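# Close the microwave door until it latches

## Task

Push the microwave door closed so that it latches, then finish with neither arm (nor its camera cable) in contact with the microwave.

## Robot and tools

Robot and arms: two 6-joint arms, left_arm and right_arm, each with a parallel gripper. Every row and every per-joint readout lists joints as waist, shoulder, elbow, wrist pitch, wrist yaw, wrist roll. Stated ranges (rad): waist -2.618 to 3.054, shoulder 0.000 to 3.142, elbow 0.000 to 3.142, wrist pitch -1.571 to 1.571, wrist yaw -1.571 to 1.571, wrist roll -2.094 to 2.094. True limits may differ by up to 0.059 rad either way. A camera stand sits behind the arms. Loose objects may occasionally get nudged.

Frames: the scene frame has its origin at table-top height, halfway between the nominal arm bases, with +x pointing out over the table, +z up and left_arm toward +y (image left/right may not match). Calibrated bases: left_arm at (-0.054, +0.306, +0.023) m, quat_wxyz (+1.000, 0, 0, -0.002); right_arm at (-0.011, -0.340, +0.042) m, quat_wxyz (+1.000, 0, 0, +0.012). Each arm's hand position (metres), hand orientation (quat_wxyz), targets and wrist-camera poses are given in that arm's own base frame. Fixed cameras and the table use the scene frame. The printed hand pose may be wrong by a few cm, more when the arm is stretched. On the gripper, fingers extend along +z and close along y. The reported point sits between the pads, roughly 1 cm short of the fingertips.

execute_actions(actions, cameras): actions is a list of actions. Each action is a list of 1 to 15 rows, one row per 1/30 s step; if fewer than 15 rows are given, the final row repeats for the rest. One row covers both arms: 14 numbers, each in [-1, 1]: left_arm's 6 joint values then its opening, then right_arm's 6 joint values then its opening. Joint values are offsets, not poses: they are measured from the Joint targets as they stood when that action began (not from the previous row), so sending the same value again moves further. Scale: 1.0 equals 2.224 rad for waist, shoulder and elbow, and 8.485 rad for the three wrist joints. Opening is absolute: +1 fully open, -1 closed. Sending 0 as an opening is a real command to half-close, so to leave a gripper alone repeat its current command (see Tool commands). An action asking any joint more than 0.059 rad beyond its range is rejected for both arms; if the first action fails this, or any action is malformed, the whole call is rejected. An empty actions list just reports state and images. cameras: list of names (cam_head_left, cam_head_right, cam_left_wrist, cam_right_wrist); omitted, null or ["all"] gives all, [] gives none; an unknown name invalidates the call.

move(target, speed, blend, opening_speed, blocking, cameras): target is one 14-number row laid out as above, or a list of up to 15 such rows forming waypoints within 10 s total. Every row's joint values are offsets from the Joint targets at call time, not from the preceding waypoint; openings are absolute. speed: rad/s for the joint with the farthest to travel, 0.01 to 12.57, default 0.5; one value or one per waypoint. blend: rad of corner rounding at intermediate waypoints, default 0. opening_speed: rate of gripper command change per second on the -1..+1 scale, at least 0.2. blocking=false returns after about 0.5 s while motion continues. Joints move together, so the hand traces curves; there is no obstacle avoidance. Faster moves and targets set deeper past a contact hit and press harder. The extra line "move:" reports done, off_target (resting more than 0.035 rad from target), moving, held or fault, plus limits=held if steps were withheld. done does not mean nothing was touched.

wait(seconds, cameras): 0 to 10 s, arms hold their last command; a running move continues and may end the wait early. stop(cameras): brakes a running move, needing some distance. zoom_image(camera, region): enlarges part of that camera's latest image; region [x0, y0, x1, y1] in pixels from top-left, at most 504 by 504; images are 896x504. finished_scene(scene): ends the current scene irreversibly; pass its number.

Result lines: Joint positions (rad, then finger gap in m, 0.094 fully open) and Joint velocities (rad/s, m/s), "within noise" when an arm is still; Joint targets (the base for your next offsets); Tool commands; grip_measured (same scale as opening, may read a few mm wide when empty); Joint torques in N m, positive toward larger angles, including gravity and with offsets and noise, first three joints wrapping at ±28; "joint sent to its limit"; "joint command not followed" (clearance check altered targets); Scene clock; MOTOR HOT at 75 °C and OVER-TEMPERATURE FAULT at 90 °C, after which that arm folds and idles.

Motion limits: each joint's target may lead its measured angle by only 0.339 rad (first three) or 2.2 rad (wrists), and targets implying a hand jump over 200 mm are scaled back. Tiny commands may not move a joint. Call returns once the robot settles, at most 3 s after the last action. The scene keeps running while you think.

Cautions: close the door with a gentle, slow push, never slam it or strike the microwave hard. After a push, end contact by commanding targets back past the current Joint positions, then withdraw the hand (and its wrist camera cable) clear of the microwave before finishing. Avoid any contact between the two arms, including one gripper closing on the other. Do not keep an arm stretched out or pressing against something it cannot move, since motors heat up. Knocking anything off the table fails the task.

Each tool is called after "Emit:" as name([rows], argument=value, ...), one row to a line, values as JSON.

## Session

Emit:
execute_actions(actions=[])

Emit:
zoom_image(camera="cam_head_left", region=[100, 40, 604, 440])

Scene clock: 0.00 s.
left_arm: end_effector_position=(+0.2365, -0.0524, +0.2895) grip_measured=+1.000 end_effector_quat_wxyz=(+0.393, -0.030, +0.891, -0.225) | right_arm: end_effector_position=(+0.2681, +0.0909, +0.2818) grip_measured=+1.000 end_effector_quat_wxyz=(+0.411, +0.082, +0.866, +0.273)
Joint positions: left_arm=[0.137 0.824 1.127 -1.035 0.491 -0.153 0.094] | right_arm=[0.126 0.829 0.992 -0.732 -0.313 0.486 0.094]
Joint velocities: within noise
Joint torques (N m): no reading
Heat: left arm: 31 °C; right arm: 32 °C.
Joint targets: left_arm=[0.137 0.819 1.139 -1.029 0.497 -0.150] | right_arm=[0.126 0.822 1.006 -0.723 -0.315 0.483]
Tool commands: left_gripper/opening=+1.0 right_gripper/opening=+1.0

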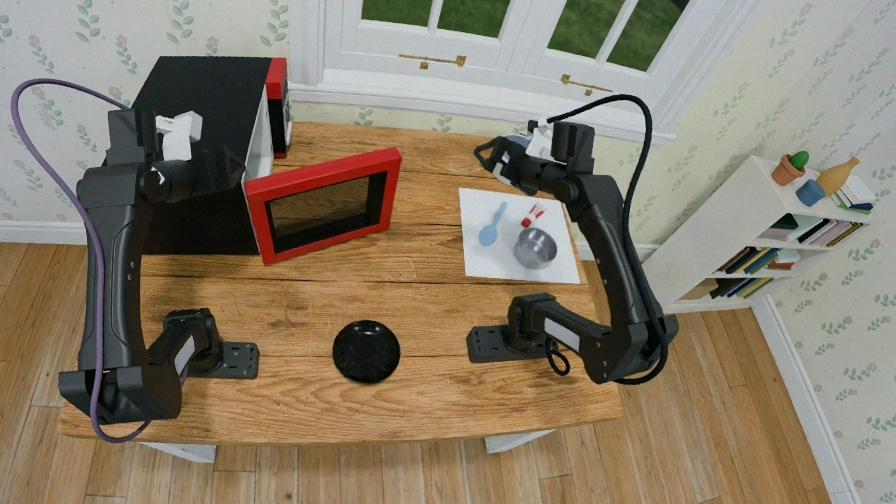

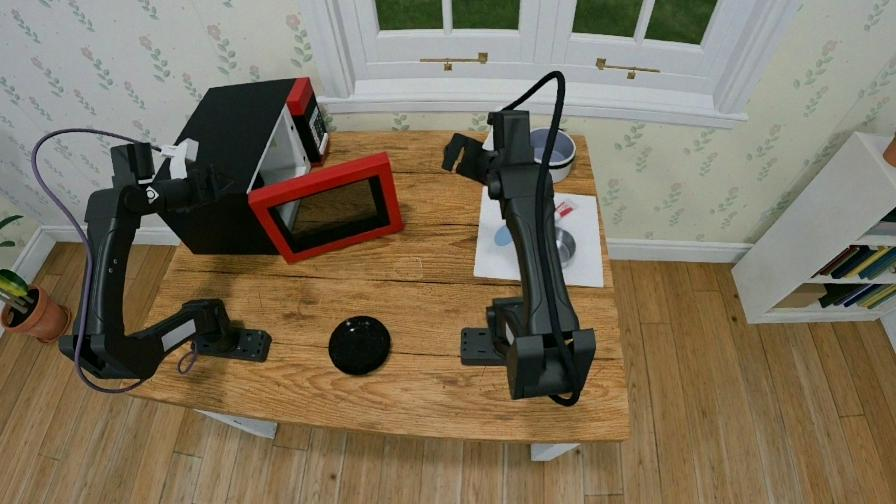

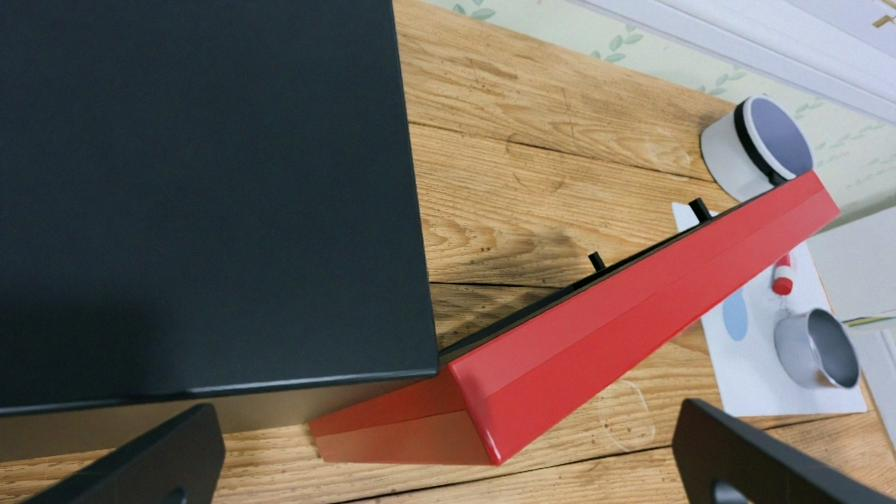

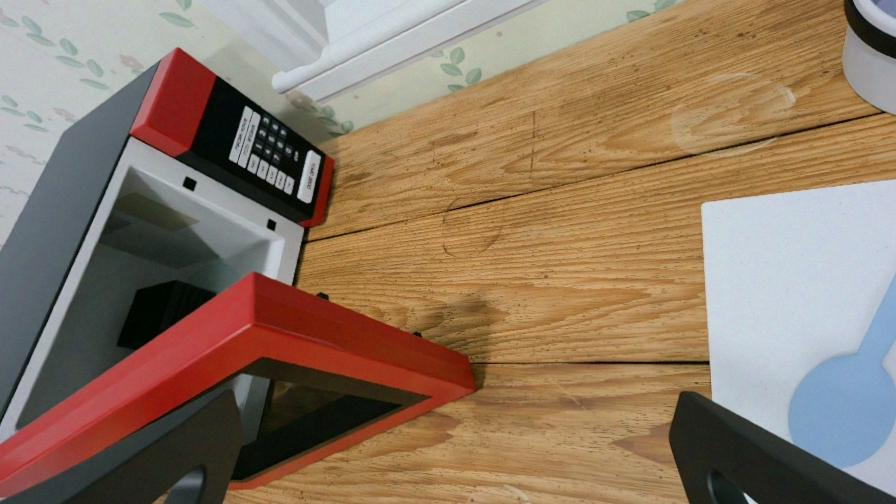

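Scaled by 1.000.

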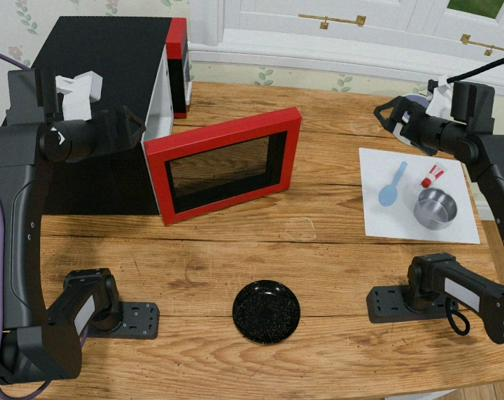

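Emit:
move(target=[0,0,0,0,0,0,1,0.2131,-0.1425,-0.3197,0.084,0.0371,-0.0569,-1], opening_speed=1, cameras=["cam_head_left","cam_right_wrist"])

Scene clock: 3.03 s.
left_arm: end_effector_position=(+0.2365, -0.0524, +0.2895) grip_measured=+1.000 end_effector_quat_wxyz=(+0.393, -0.030, +0.891, -0.225) | right_arm: end_effector_position=(+0.2354, +0.1609, +0.1912) grip_measured=-0.993 end_effector_quat_wxyz=(+0.581, -0.230, +0.759, +0.182)
Joint positions: left_arm=[0.137 0.824 1.127 -1.035 0.491 -0.153 0.094] | right_arm=[0.594 0.519 0.305 -0.047 -0.004 0.008 0]
Joint velocities: within noise
Joint torques (N m): left_arm=[-0.06 -0.7 6.69 1.9 0.18 0.03] | right_arm=[0.57 -0.38 6.99 2.26 0.01 -0.08]
Heat: left arm: 31 °C; right arm: 32 °C.
Joint targets: left_arm=[0.137 0.819 1.139 -1.029 0.497 -0.150] | right_arm=[0.600 0.505 0.295 -0.010 0.000 0.000]
move: off_target (right_arm); right_arm: the wrist pitch is farthest, 0.037 rad from its target
Images, in order (width x height): cam_head_left 896x504, cam_right_wrist 896x504.

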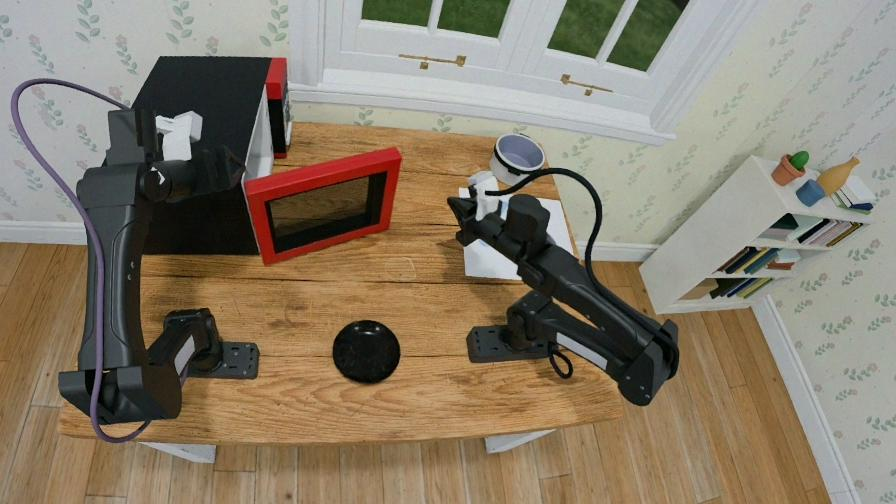

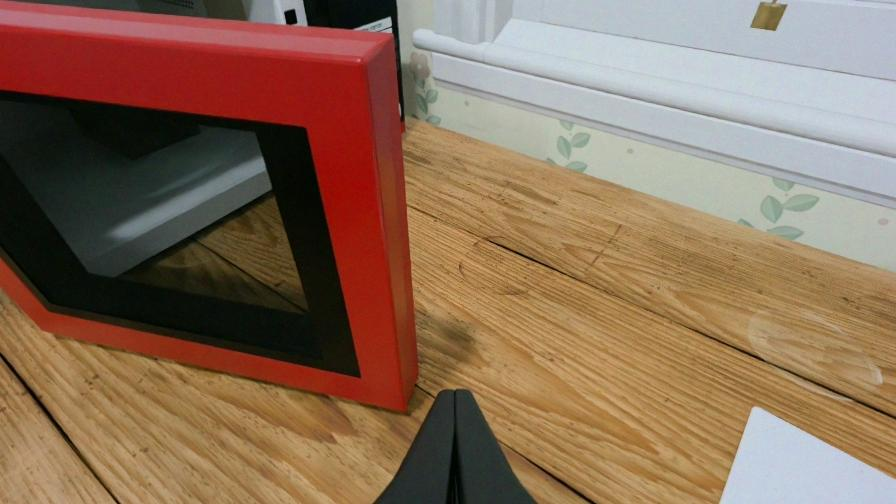

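Emit:
move(target=[0,0,0,0,0,0,1,0.0931,0.3624,0.0621,0.0844,0,0,-1], cameras=["cam_head_left","cam_right_wrist"])

Emit:
zoom_image(camera="cam_head_left", region=[240, 80, 500, 280])

Scene clock: 6.60 s.
left_arm: end_effector_position=(+0.2365, -0.0524, +0.2895) grip_measured=+1.000 end_effector_quat_wxyz=(+0.393, -0.030, +0.891, -0.225) | right_arm: end_effector_position=(+0.2715, +0.2815, +0.1548) grip_measured=-0.993 end_effector_quat_wxyz=(+0.565, -0.308, +0.727, +0.240)
Joint positions: left_arm=[0.137 0.824 1.127 -1.035 0.491 -0.153 0.094] | right_arm=[0.801 1.304 0.394 0.662 -0.001 0.001 0]
Joint velocities: within noise
Joint torques (N m): left_arm=[-0.05 -0.7 6.68 1.9 0.19 0.03] | right_arm=[0.59 -2.82 9.98 2.32 0 -0.06]
Heat: left arm: 31 °C; right arm: 32 °C.
Joint targets: left_arm=[0.137 0.819 1.139 -1.029 0.497 -0.150] | right_arm=[0.807 1.311 0.433 0.706 0.000 0.000]
move: off_target (right_arm); right_arm: the wrist pitch is farthest, 0.044 rad from its target
Images, in order (width x height): cam_head_left 896x504, cam_right_wrist 896x504.

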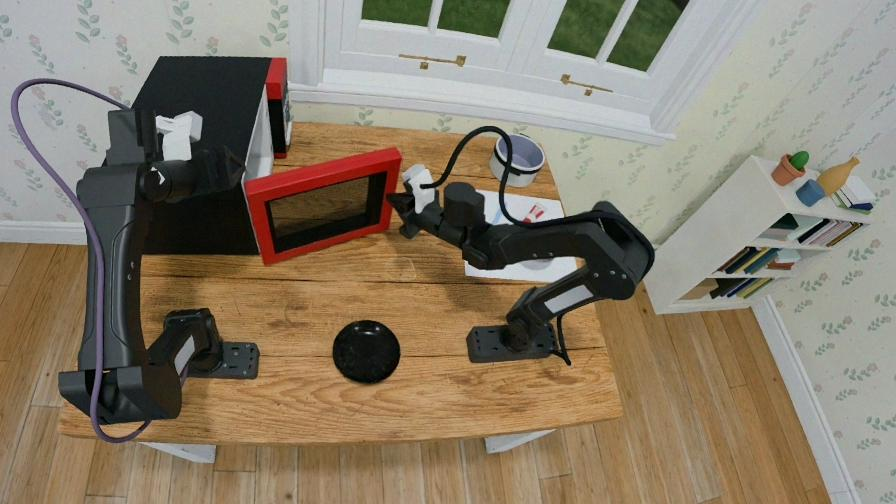

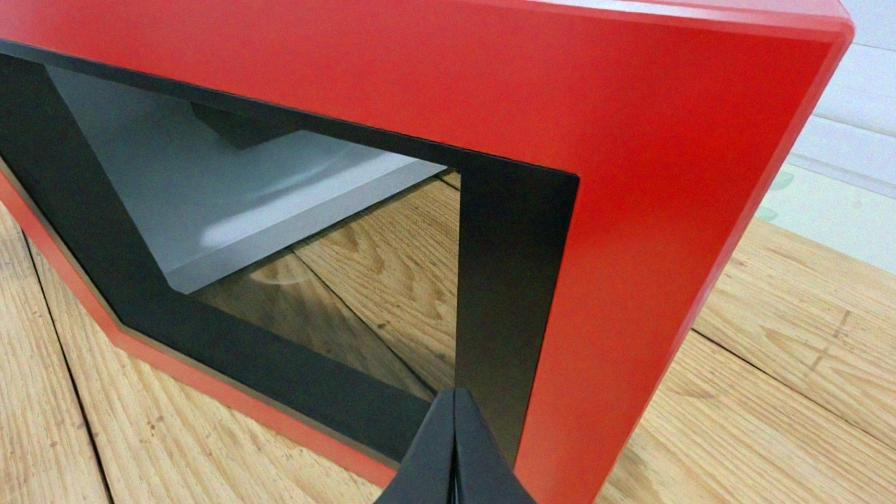

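Scaled by 1.938 from the camera's 896x504 image, which has a finer 1280x720 frame.

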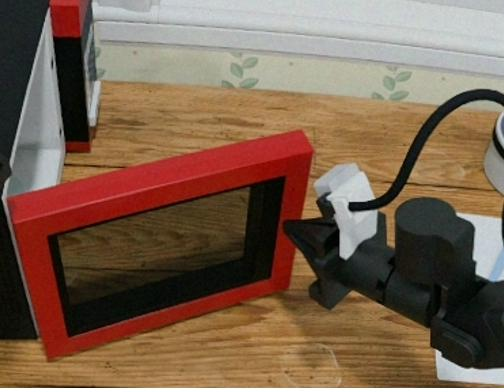

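Emit:
move([
  [0,0,0,0,0,0,1,0,0.0944,0.0841,0.0014,0,0,-1],
  [0,0,0,0,0,0,1,-0.0076,0.1457,0.1349,0.0015,0,0,-1],
], speed=0.12, blend=0.05, cameras=["cam_head_left","cam_right_wrist"])

Emit:
zoom_image(camera="cam_head_left", region=[240, 80, 500, 280])

Scene clock: 10.30 s.
left_arm: end_effector_position=(+0.2365, -0.0524, +0.2895) grip_measured=+1.000 end_effector_quat_wxyz=(+0.393, -0.030, +0.891, -0.225) | right_arm: end_effector_position=(+0.3263, +0.3375, +0.1558) grip_measured=-0.993 end_effector_quat_wxyz=(+0.559, -0.310, +0.731, +0.238)
Joint positions: left_arm=[0.137 0.824 1.127 -1.035 0.491 -0.153 0.094] | right_arm=[0.798 1.621 0.688 0.67 -0.005 0 0]
Joint velocities: within noise
Joint torques (N m): left_arm=[-0.05 -0.72 6.69 1.9 0.18 0.03] | right_arm=[-0.95 -4.77 10.4 2.32 0.06 -0.04]
Heat: left arm: 31 °C; right arm: 32 °C.
Joint targets: left_arm=[0.137 0.819 1.139 -1.029 0.497 -0.150] | right_arm=[0.790 1.635 0.733 0.718 0.000 0.000]
move: off_target (right_arm); right_arm: the wrist pitch is farthest, 0.049 rad from its target
Images, in order (width x height): cam_head_left 896x504, cam_right_wrist 896x504.

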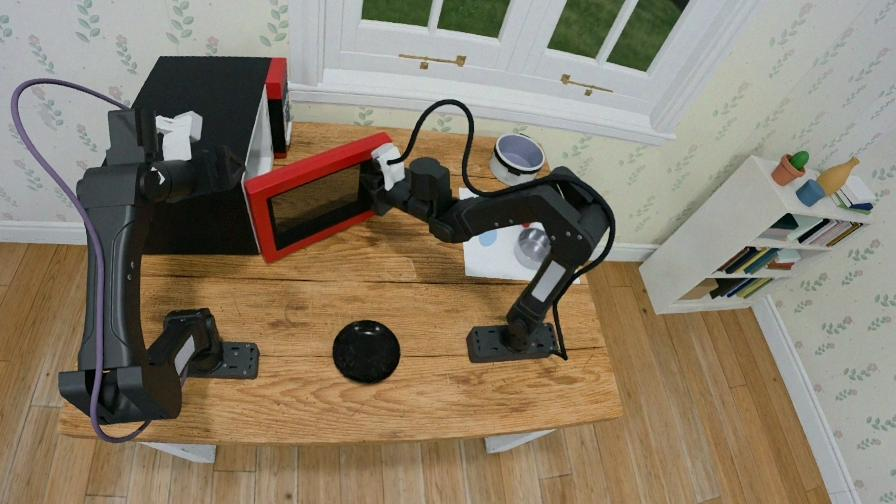

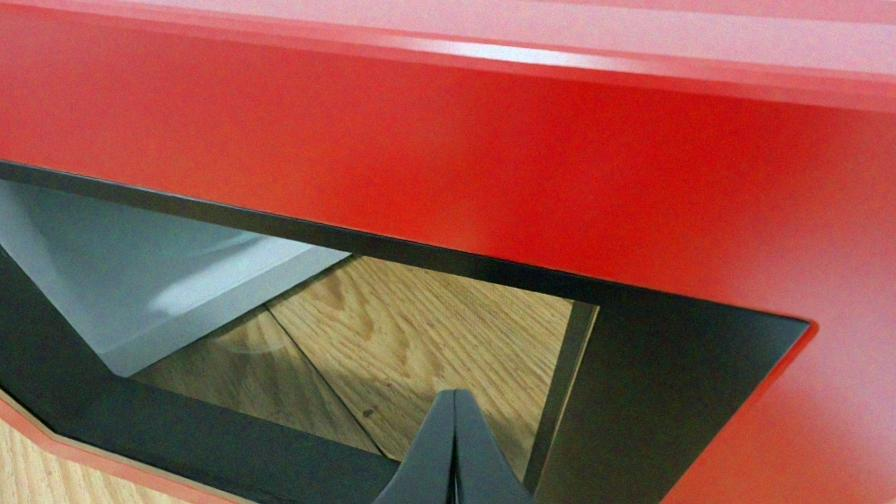

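Scaled by 1.938 from the camera's 896x504 image, which has a finer 1280x720 frame.

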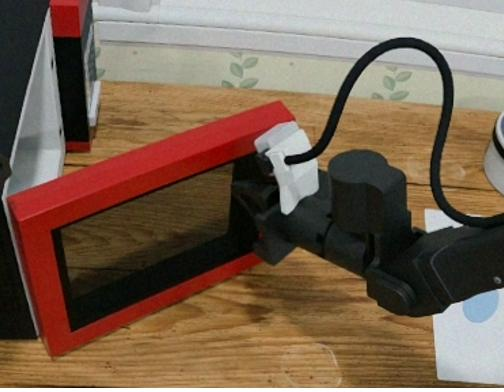

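Emit:
move([
  [0,0,0,0,0,0,1,-0.0125,0.062,0.0827,-0.0048,0,0,-1],
  [0,0,0,0,0,0,1,-0.011,0.174,0.2397,-0.0169,0,0,-1],
], speed=0.12, blend=0.05, cameras=["cam_head_left","cam_right_wrist"])

Emit:
zoom_image(camera="cam_head_left", region=[240, 80, 500, 280])

Scene clock: 15.77 s.
left_arm: end_effector_position=(+0.2365, -0.0524, +0.2895) grip_measured=+1.000 end_effector_quat_wxyz=(+0.393, -0.030, +0.891, -0.225) | right_arm: end_effector_position=(+0.4219, +0.4110, +0.1644) grip_measured=-0.993 end_effector_quat_wxyz=(+0.567, -0.298, +0.733, +0.231)
Joint positions: left_arm=[0.137 0.824 1.127 -1.035 0.491 -0.153 0.094] | right_arm=[0.77 2.003 1.218 0.532 -0.003 0 0]
Joint velocities: within noise
Joint torques (N m): left_arm=[-0.06 -0.7 6.69 1.9 0.19 0.03] | right_arm=[-0.51 -7.9 11.15 2.27 0.08 -0.04]
Heat: left arm: 31 °C; right arm: 34 °C.
Joint targets: left_arm=[0.137 0.819 1.139 -1.029 0.497 -0.150] | right_arm=[0.765 2.022 1.266 0.575 0.000 0.000]
move: off_target (right_arm); right_arm: the elbow is farthest, 0.049 rad from its target
Images, in order (width x height): cam_head_left 896x504, cam_right_wrist 896x504.

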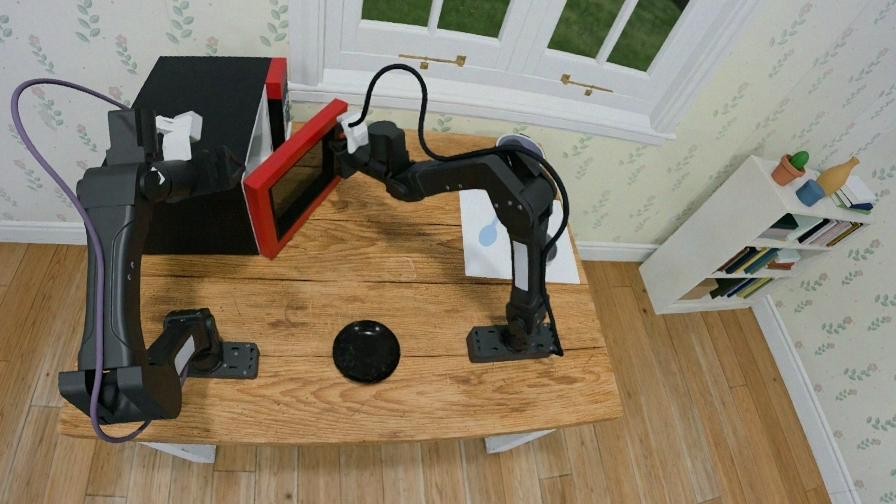

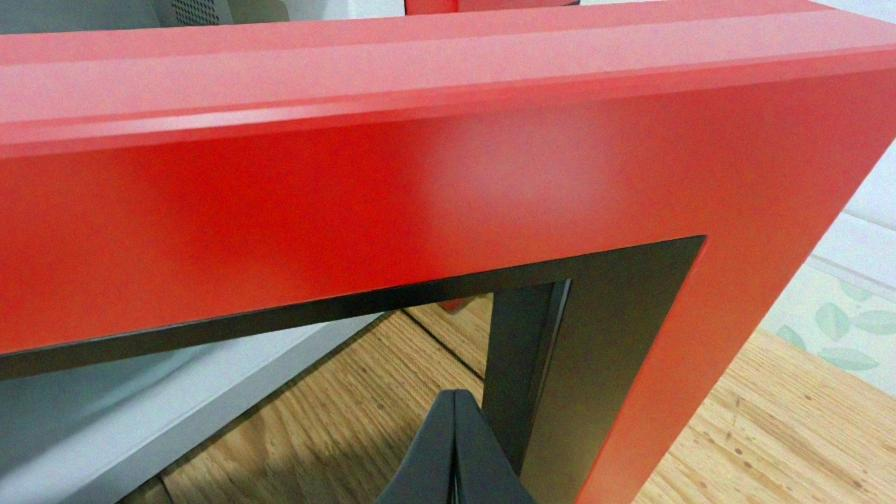

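Scaled by 1.938 from the camera's 896x504 image, which has a finer 1280x720 frame.

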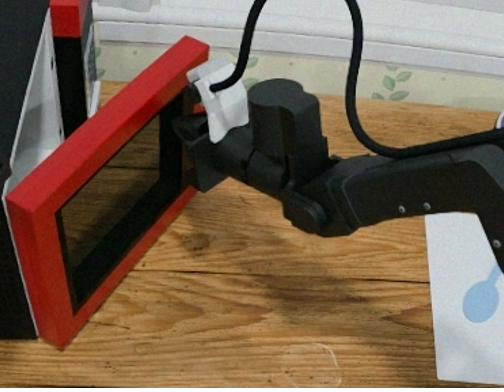

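Emit:
move([
  [0,0,0,0,0,0,1,0.0157,0.0841,0.1313,-0.0126,0,0,-1],
  [0,0,0,0,0,0,1,0.0337,0.1461,0.237,-0.0242,0,0,-1],
], speed=0.11, blend=0.05, cameras=["cam_head_left","cam_right_wrist"])

Emit:
zoom_image(camera="cam_head_left", region=[200, 40, 400, 260])

Scene clock: 22.07 s.
left_arm: end_effector_position=(+0.2365, -0.0524, +0.2895) grip_measured=+1.000 end_effector_quat_wxyz=(+0.393, -0.030, +0.891, -0.225) | right_arm: end_effector_position=(+0.4696, +0.4946, +0.1693) grip_measured=-0.993 end_effector_quat_wxyz=(+0.572, -0.304, +0.725, +0.236)
Joint positions: left_arm=[0.137 0.824 1.127 -1.035 0.491 -0.153 0.094] | right_arm=[0.818 2.323 1.747 0.338 0.029 0 0]
Joint velocities: within noise
Joint torques (N m): left_arm=[-0.05 -0.7 6.68 1.9 0.19 0.03] | right_arm=[2.18 -10.11 11.26 2.21 -0.24 0.01]
Heat: left arm: 32 °C; right arm: 35 °C.
Joint targets: left_arm=[0.137 0.819 1.139 -1.029 0.497 -0.150] | right_arm=[0.840 2.347 1.793 0.370 0.000 0.000]
move: off_target (right_arm); right_arm: the elbow is farthest, 0.047 rad from its target
Images, in order (width x height): cam_head_left 896x504, cam_right_wrist 896x504.

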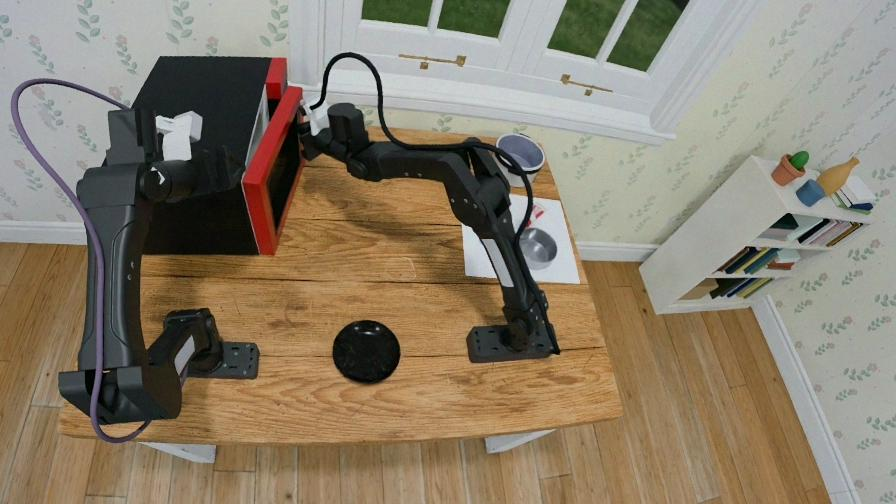

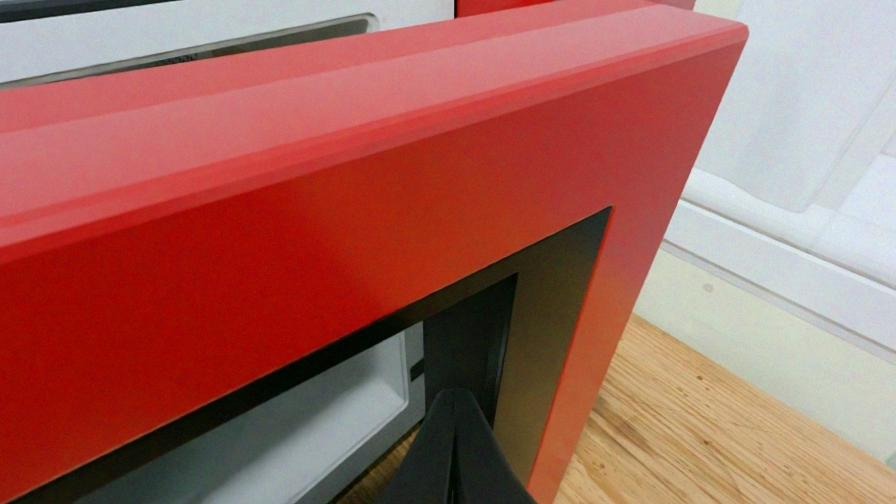

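Scaled by 2.291 from the camera's 896x504 image, which has a finer 1280x720 frame.

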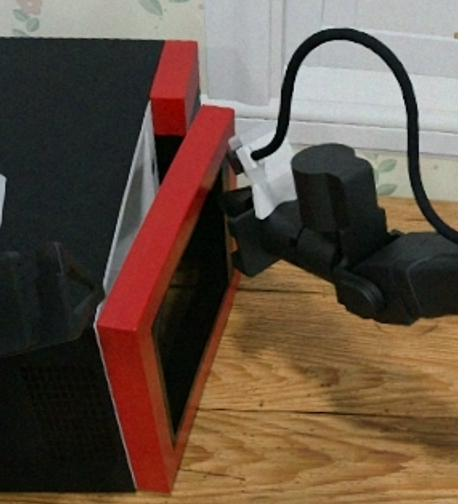

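Emit:
move(target=[0,0,0,0,0,0,1,0.0135,0.0355,0.0612,-0.0065,0,0,-1], speed=0.09, cameras=["cam_head_left","cam_right_wrist"])

Emit:
zoom_image(camera="cam_head_left", region=[200, 40, 400, 260])

Scene clock: 24.33 s.
left_arm: end_effector_position=(+0.2365, -0.0524, +0.2895) grip_measured=+1.000 end_effector_quat_wxyz=(+0.393, -0.030, +0.891, -0.225) | right_arm: end_effector_position=(+0.4695, +0.5209, +0.1700) grip_measured=-0.993 end_effector_quat_wxyz=(+0.571, -0.311, +0.720, +0.242)
Joint positions: left_arm=[0.137 0.824 1.127 -1.035 0.491 -0.153 0.094] | right_arm=[0.845 2.4 1.883 0.285 0.036 0 0]
Joint velocities: within noise
Joint torques (N m): left_arm=[-0.05 -0.72 6.69 1.9 0.18 0.02] | right_arm=[2.61 -10.59 11.37 2.15 -0.34 -0.04]
Heat: left arm: 32 °C; right arm: 35 °C.
Joint targets: left_arm=[0.137 0.819 1.139 -1.029 0.497 -0.150] | right_arm=[0.871 2.426 1.929 0.315 0.000 0.000]
move: off_target (right_arm); right_arm: the elbow is farthest, 0.046 rad from its target
Images, in order (width x height): cam_head_left 896x504, cam_right_wrist 896x504.

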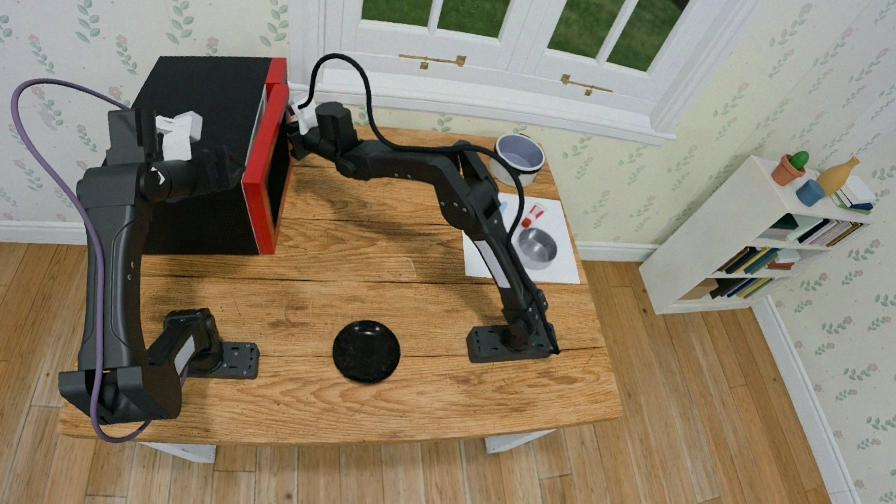

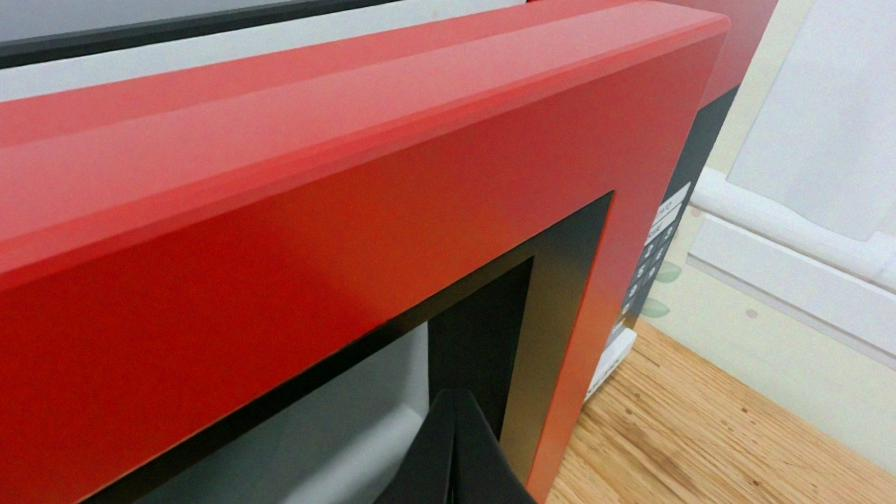

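Scaled by 2.291 from the camera's 896x504 image, which has a finer 1280x720 frame.

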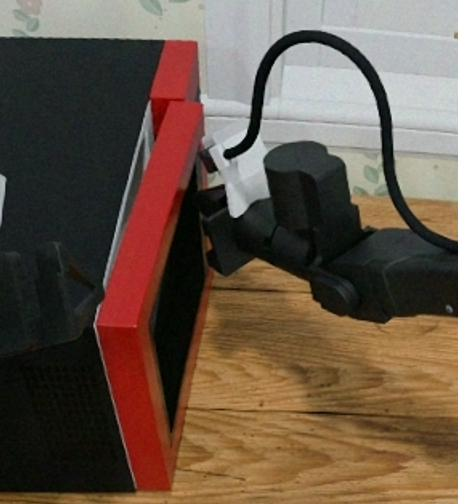

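Emit:
move([
  [0,0,0,0,0,0,1,0.0202,0.027,0.045,-0.0035,-0.0035,0,-1],
  [0,0,0,0,0,0,1,0.0472,0.0472,0.0809,-0.0059,-0.0165,0,-1],
], speed=0.06, blend=0.02, cameras=["cam_head_left","cam_head_right","cam_left_wrist","cam_right_wrist"])

Emit:
zoom_image(camera="cam_head_left", region=[200, 40, 400, 260])

Scene clock: 28.77 s.
left_arm: end_effector_position=(+0.2365, -0.0524, +0.2895) grip_measured=+1.000 end_effector_quat_wxyz=(+0.393, -0.030, +0.891, -0.225) | right_arm: end_effector_position=(+0.4756, +0.5402, +0.1668) grip_measured=-0.993 end_effector_quat_wxyz=(+0.569, -0.310, +0.726, +0.231)
Joint positions: left_arm=[0.137 0.824 1.127 -1.035 0.491 -0.153 0.094] | right_arm=[0.866 2.49 2.05 0.19 0.074 0 0]
Joint velocities: within noise
Joint torques (N m): left_arm=[-0.05 -0.7 6.68 1.9 0.18 0.02] | right_arm=[11.22 -9.83 12.79 2.63 -2.08 -0.05]
Heat: left arm: 32 °C; right arm: 36 °C.
Joint targets: left_arm=[0.137 0.819 1.139 -1.029 0.497 -0.150] | right_arm=[0.976 2.531 2.109 0.265 -0.140 0.000]
move: off_target (right_arm); right_arm: the wrist yaw is farthest, 0.214 rad from its target

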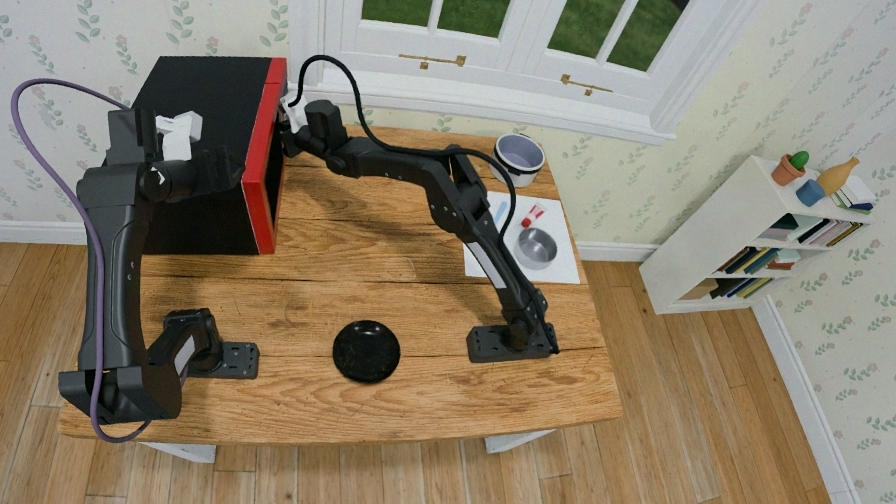

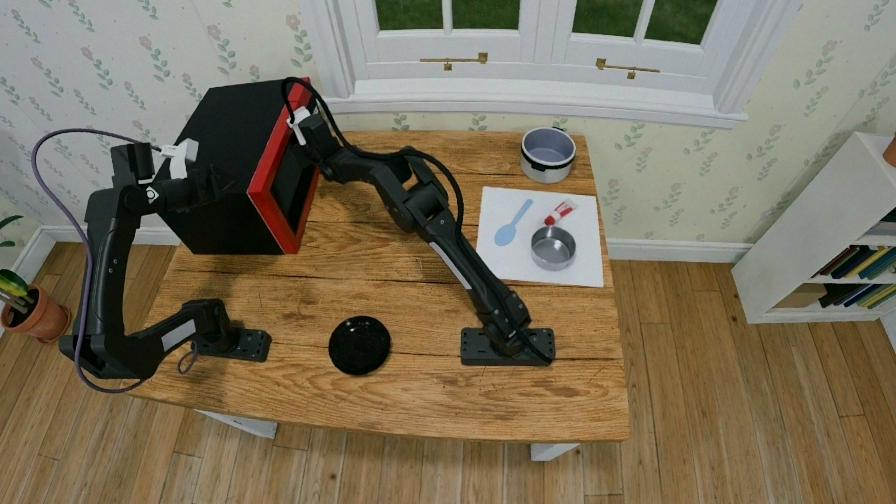

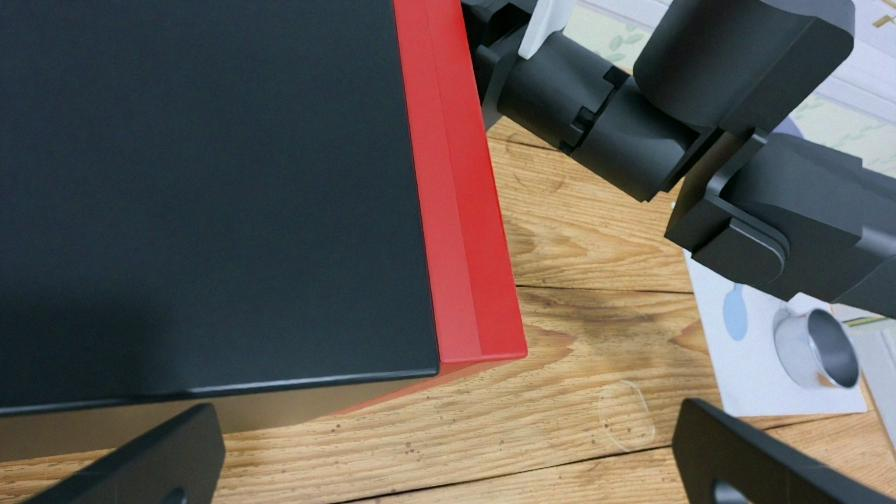

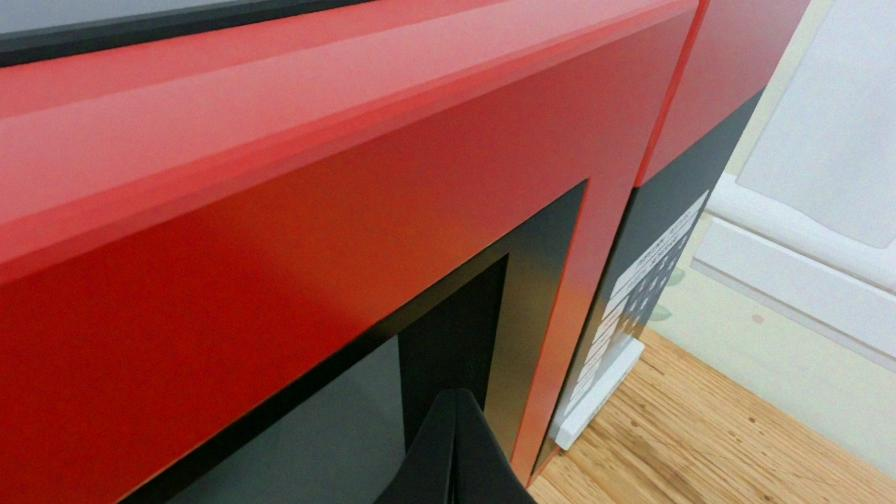

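Scaled by 2.291 from the camera's 896x504 image, which has a finer 1280x720 frame.

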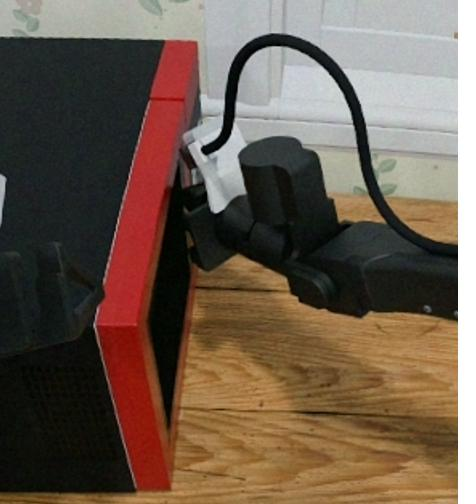

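Emit:
move(target=[0,0,0,0,0,0,1,0.018,0.009,0.015,-0.001,-0.007,0,-1], speed=0.05, cameras=["cam_left_wrist","cam_head_left"])

Emit:
zoom_image(camera="cam_head_left", region=[240, 50, 340, 150])

Emit:
move([
  [0,0,0,0,0,0,1,-0.073,-0.025,-0.045,0.005,0.023,0,-1],
  [0,0,0,0,0,0,1,-0.1044,-0.09,-0.16,0.016,0.0233,0,-1],
], speed=[0.1,0.25], blend=0.02)

Emit:
zoom_image(camera="cam_head_left", region=[200, 40, 400, 260])

Emit:
zoom_image(camera="cam_head_left", region=[240, 50, 340, 150])

Scene clock: 31.00 s.
left_arm: end_effector_position=(+0.2365, -0.0524, +0.2895) grip_measured=+1.000 end_effector_quat_wxyz=(+0.393, -0.030, +0.891, -0.225) | right_arm: end_effector_position=(+0.4755, +0.5417, +0.1660) grip_measured=-0.993 end_effector_quat_wxyz=(+0.564, -0.311, +0.731, +0.226)
Joint positions: left_arm=[0.137 0.824 1.127 -1.035 0.491 -0.153 0.094] | right_arm=[0.87 2.499 2.079 0.153 0.083 0 0]
Joint velocities: within noise
Joint torques (N m): left_arm=[-0.06 -0.7 6.68 1.9 0.18 0.03] | right_arm=[14.89 -8.94 13.11 2.92 -2.74 -0.06]
Heat: left arm: 32 °C; right arm: 37 °C.
Joint targets: left_arm=[0.137 0.819 1.139 -1.029 0.497 -0.150] | right_arm=[1.016 2.551 2.143 0.256 -0.199 0.000]
move: off_target (right_arm); right_arm: the wrist yaw is farthest, 0.283 rad from its target
Images, in order (width x height): cam_head_left 896x504, cam_left_wrist 896x504.

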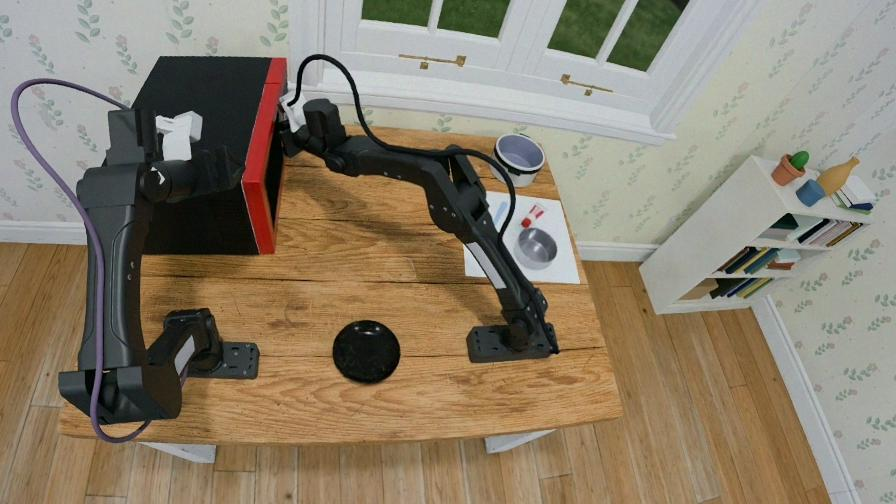

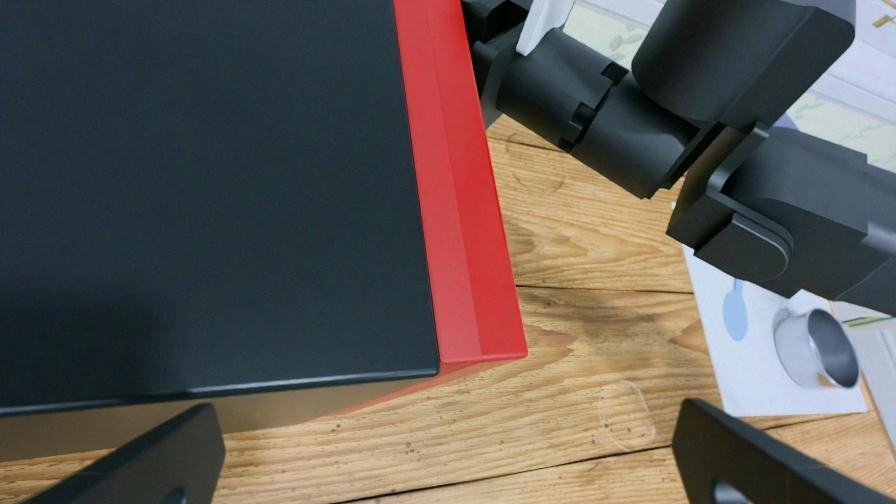

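Scaled by 5.040 from the camera's 896x504 image, which has a finer 1280x720 frame.

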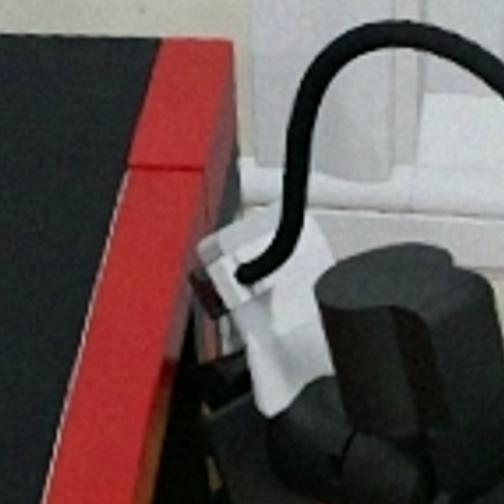

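Scene clock: 34.40 s.
left_arm: end_effector_position=(+0.2365, -0.0524, +0.2895) grip_measured=+1.000 end_effector_quat_wxyz=(+0.393, -0.030, +0.891, -0.225) | right_arm: end_effector_position=(+0.4901, +0.4911, +0.1365) grip_measured=-0.993 end_effector_quat_wxyz=(+0.562, -0.303, +0.735, +0.231)
Joint positions: left_arm=[0.137 0.824 1.127 -1.035 0.491 -0.153 0.094] | right_arm=[0.787 2.413 1.8 0.348 0.006 0 0]
Joint velocities: within noise
Joint torques (N m): left_arm=[-0.05 -0.69 6.71 1.9 0.18 0.03] | right_arm=[-0.4 -17.51 6.27 2.35 -0.07 -0.01]
Heat: left arm: 32 °C; right arm: 38 °C.
Joint targets: left_arm=[0.137 0.819 1.139 -1.029 0.497 -0.150] | right_arm=[0.783 2.351 1.787 0.392 -0.001 0.000]
move: off_target (right_arm); right_arm: the shoulder is farthest, 0.063 rad from its target

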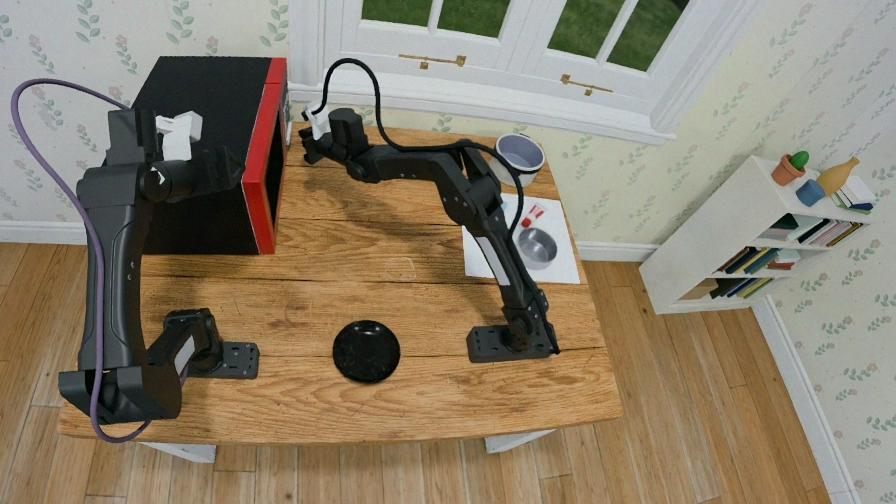

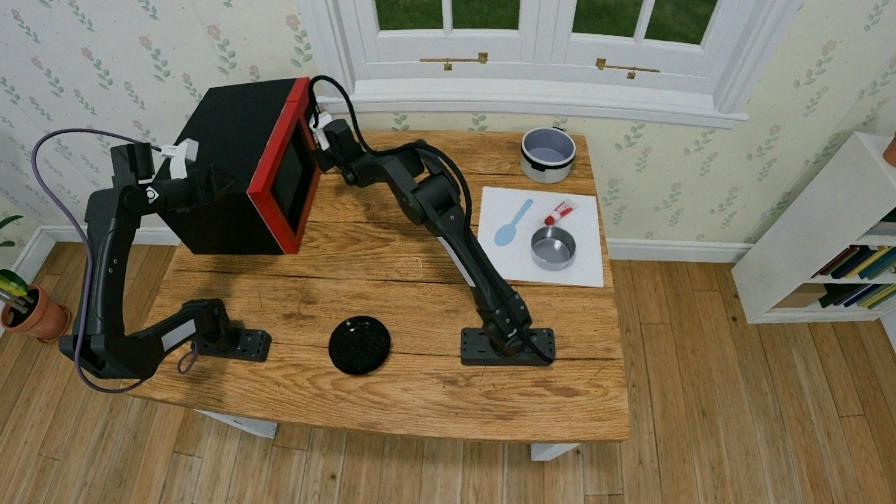

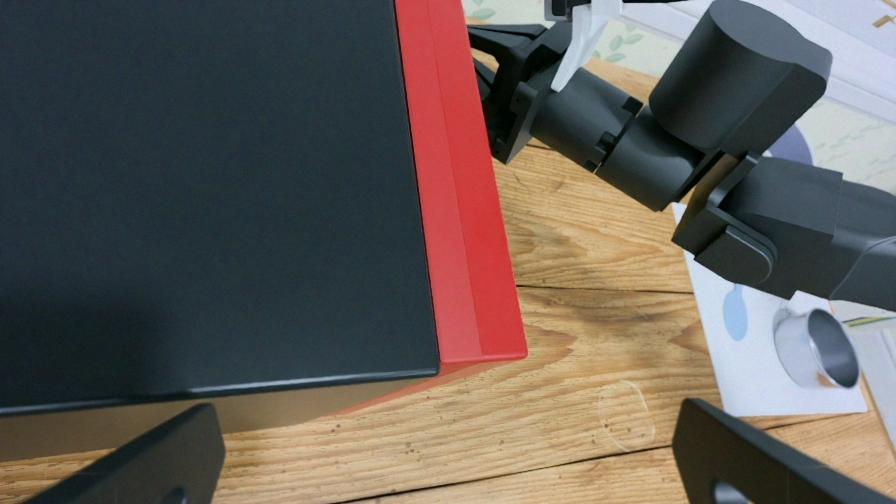

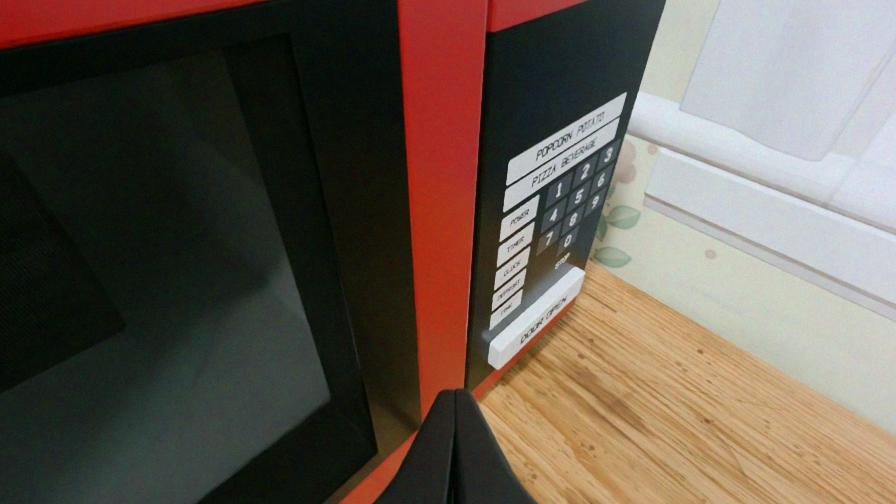

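Scaled by 2.291 from the camera's 896x504 image, which has a finer 1280x720 frame.

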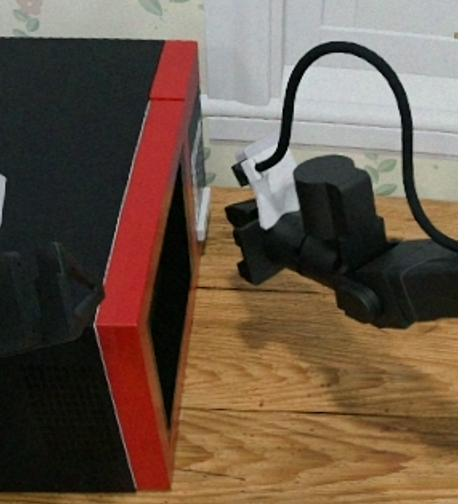

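Scaled by 5.040 from the camera's 896x504 image, which has a finer 1280x720 frame.

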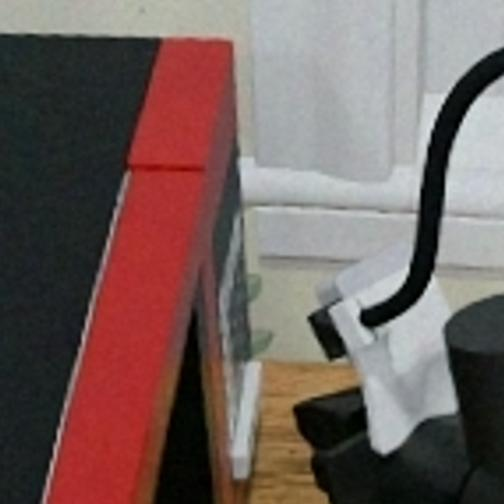

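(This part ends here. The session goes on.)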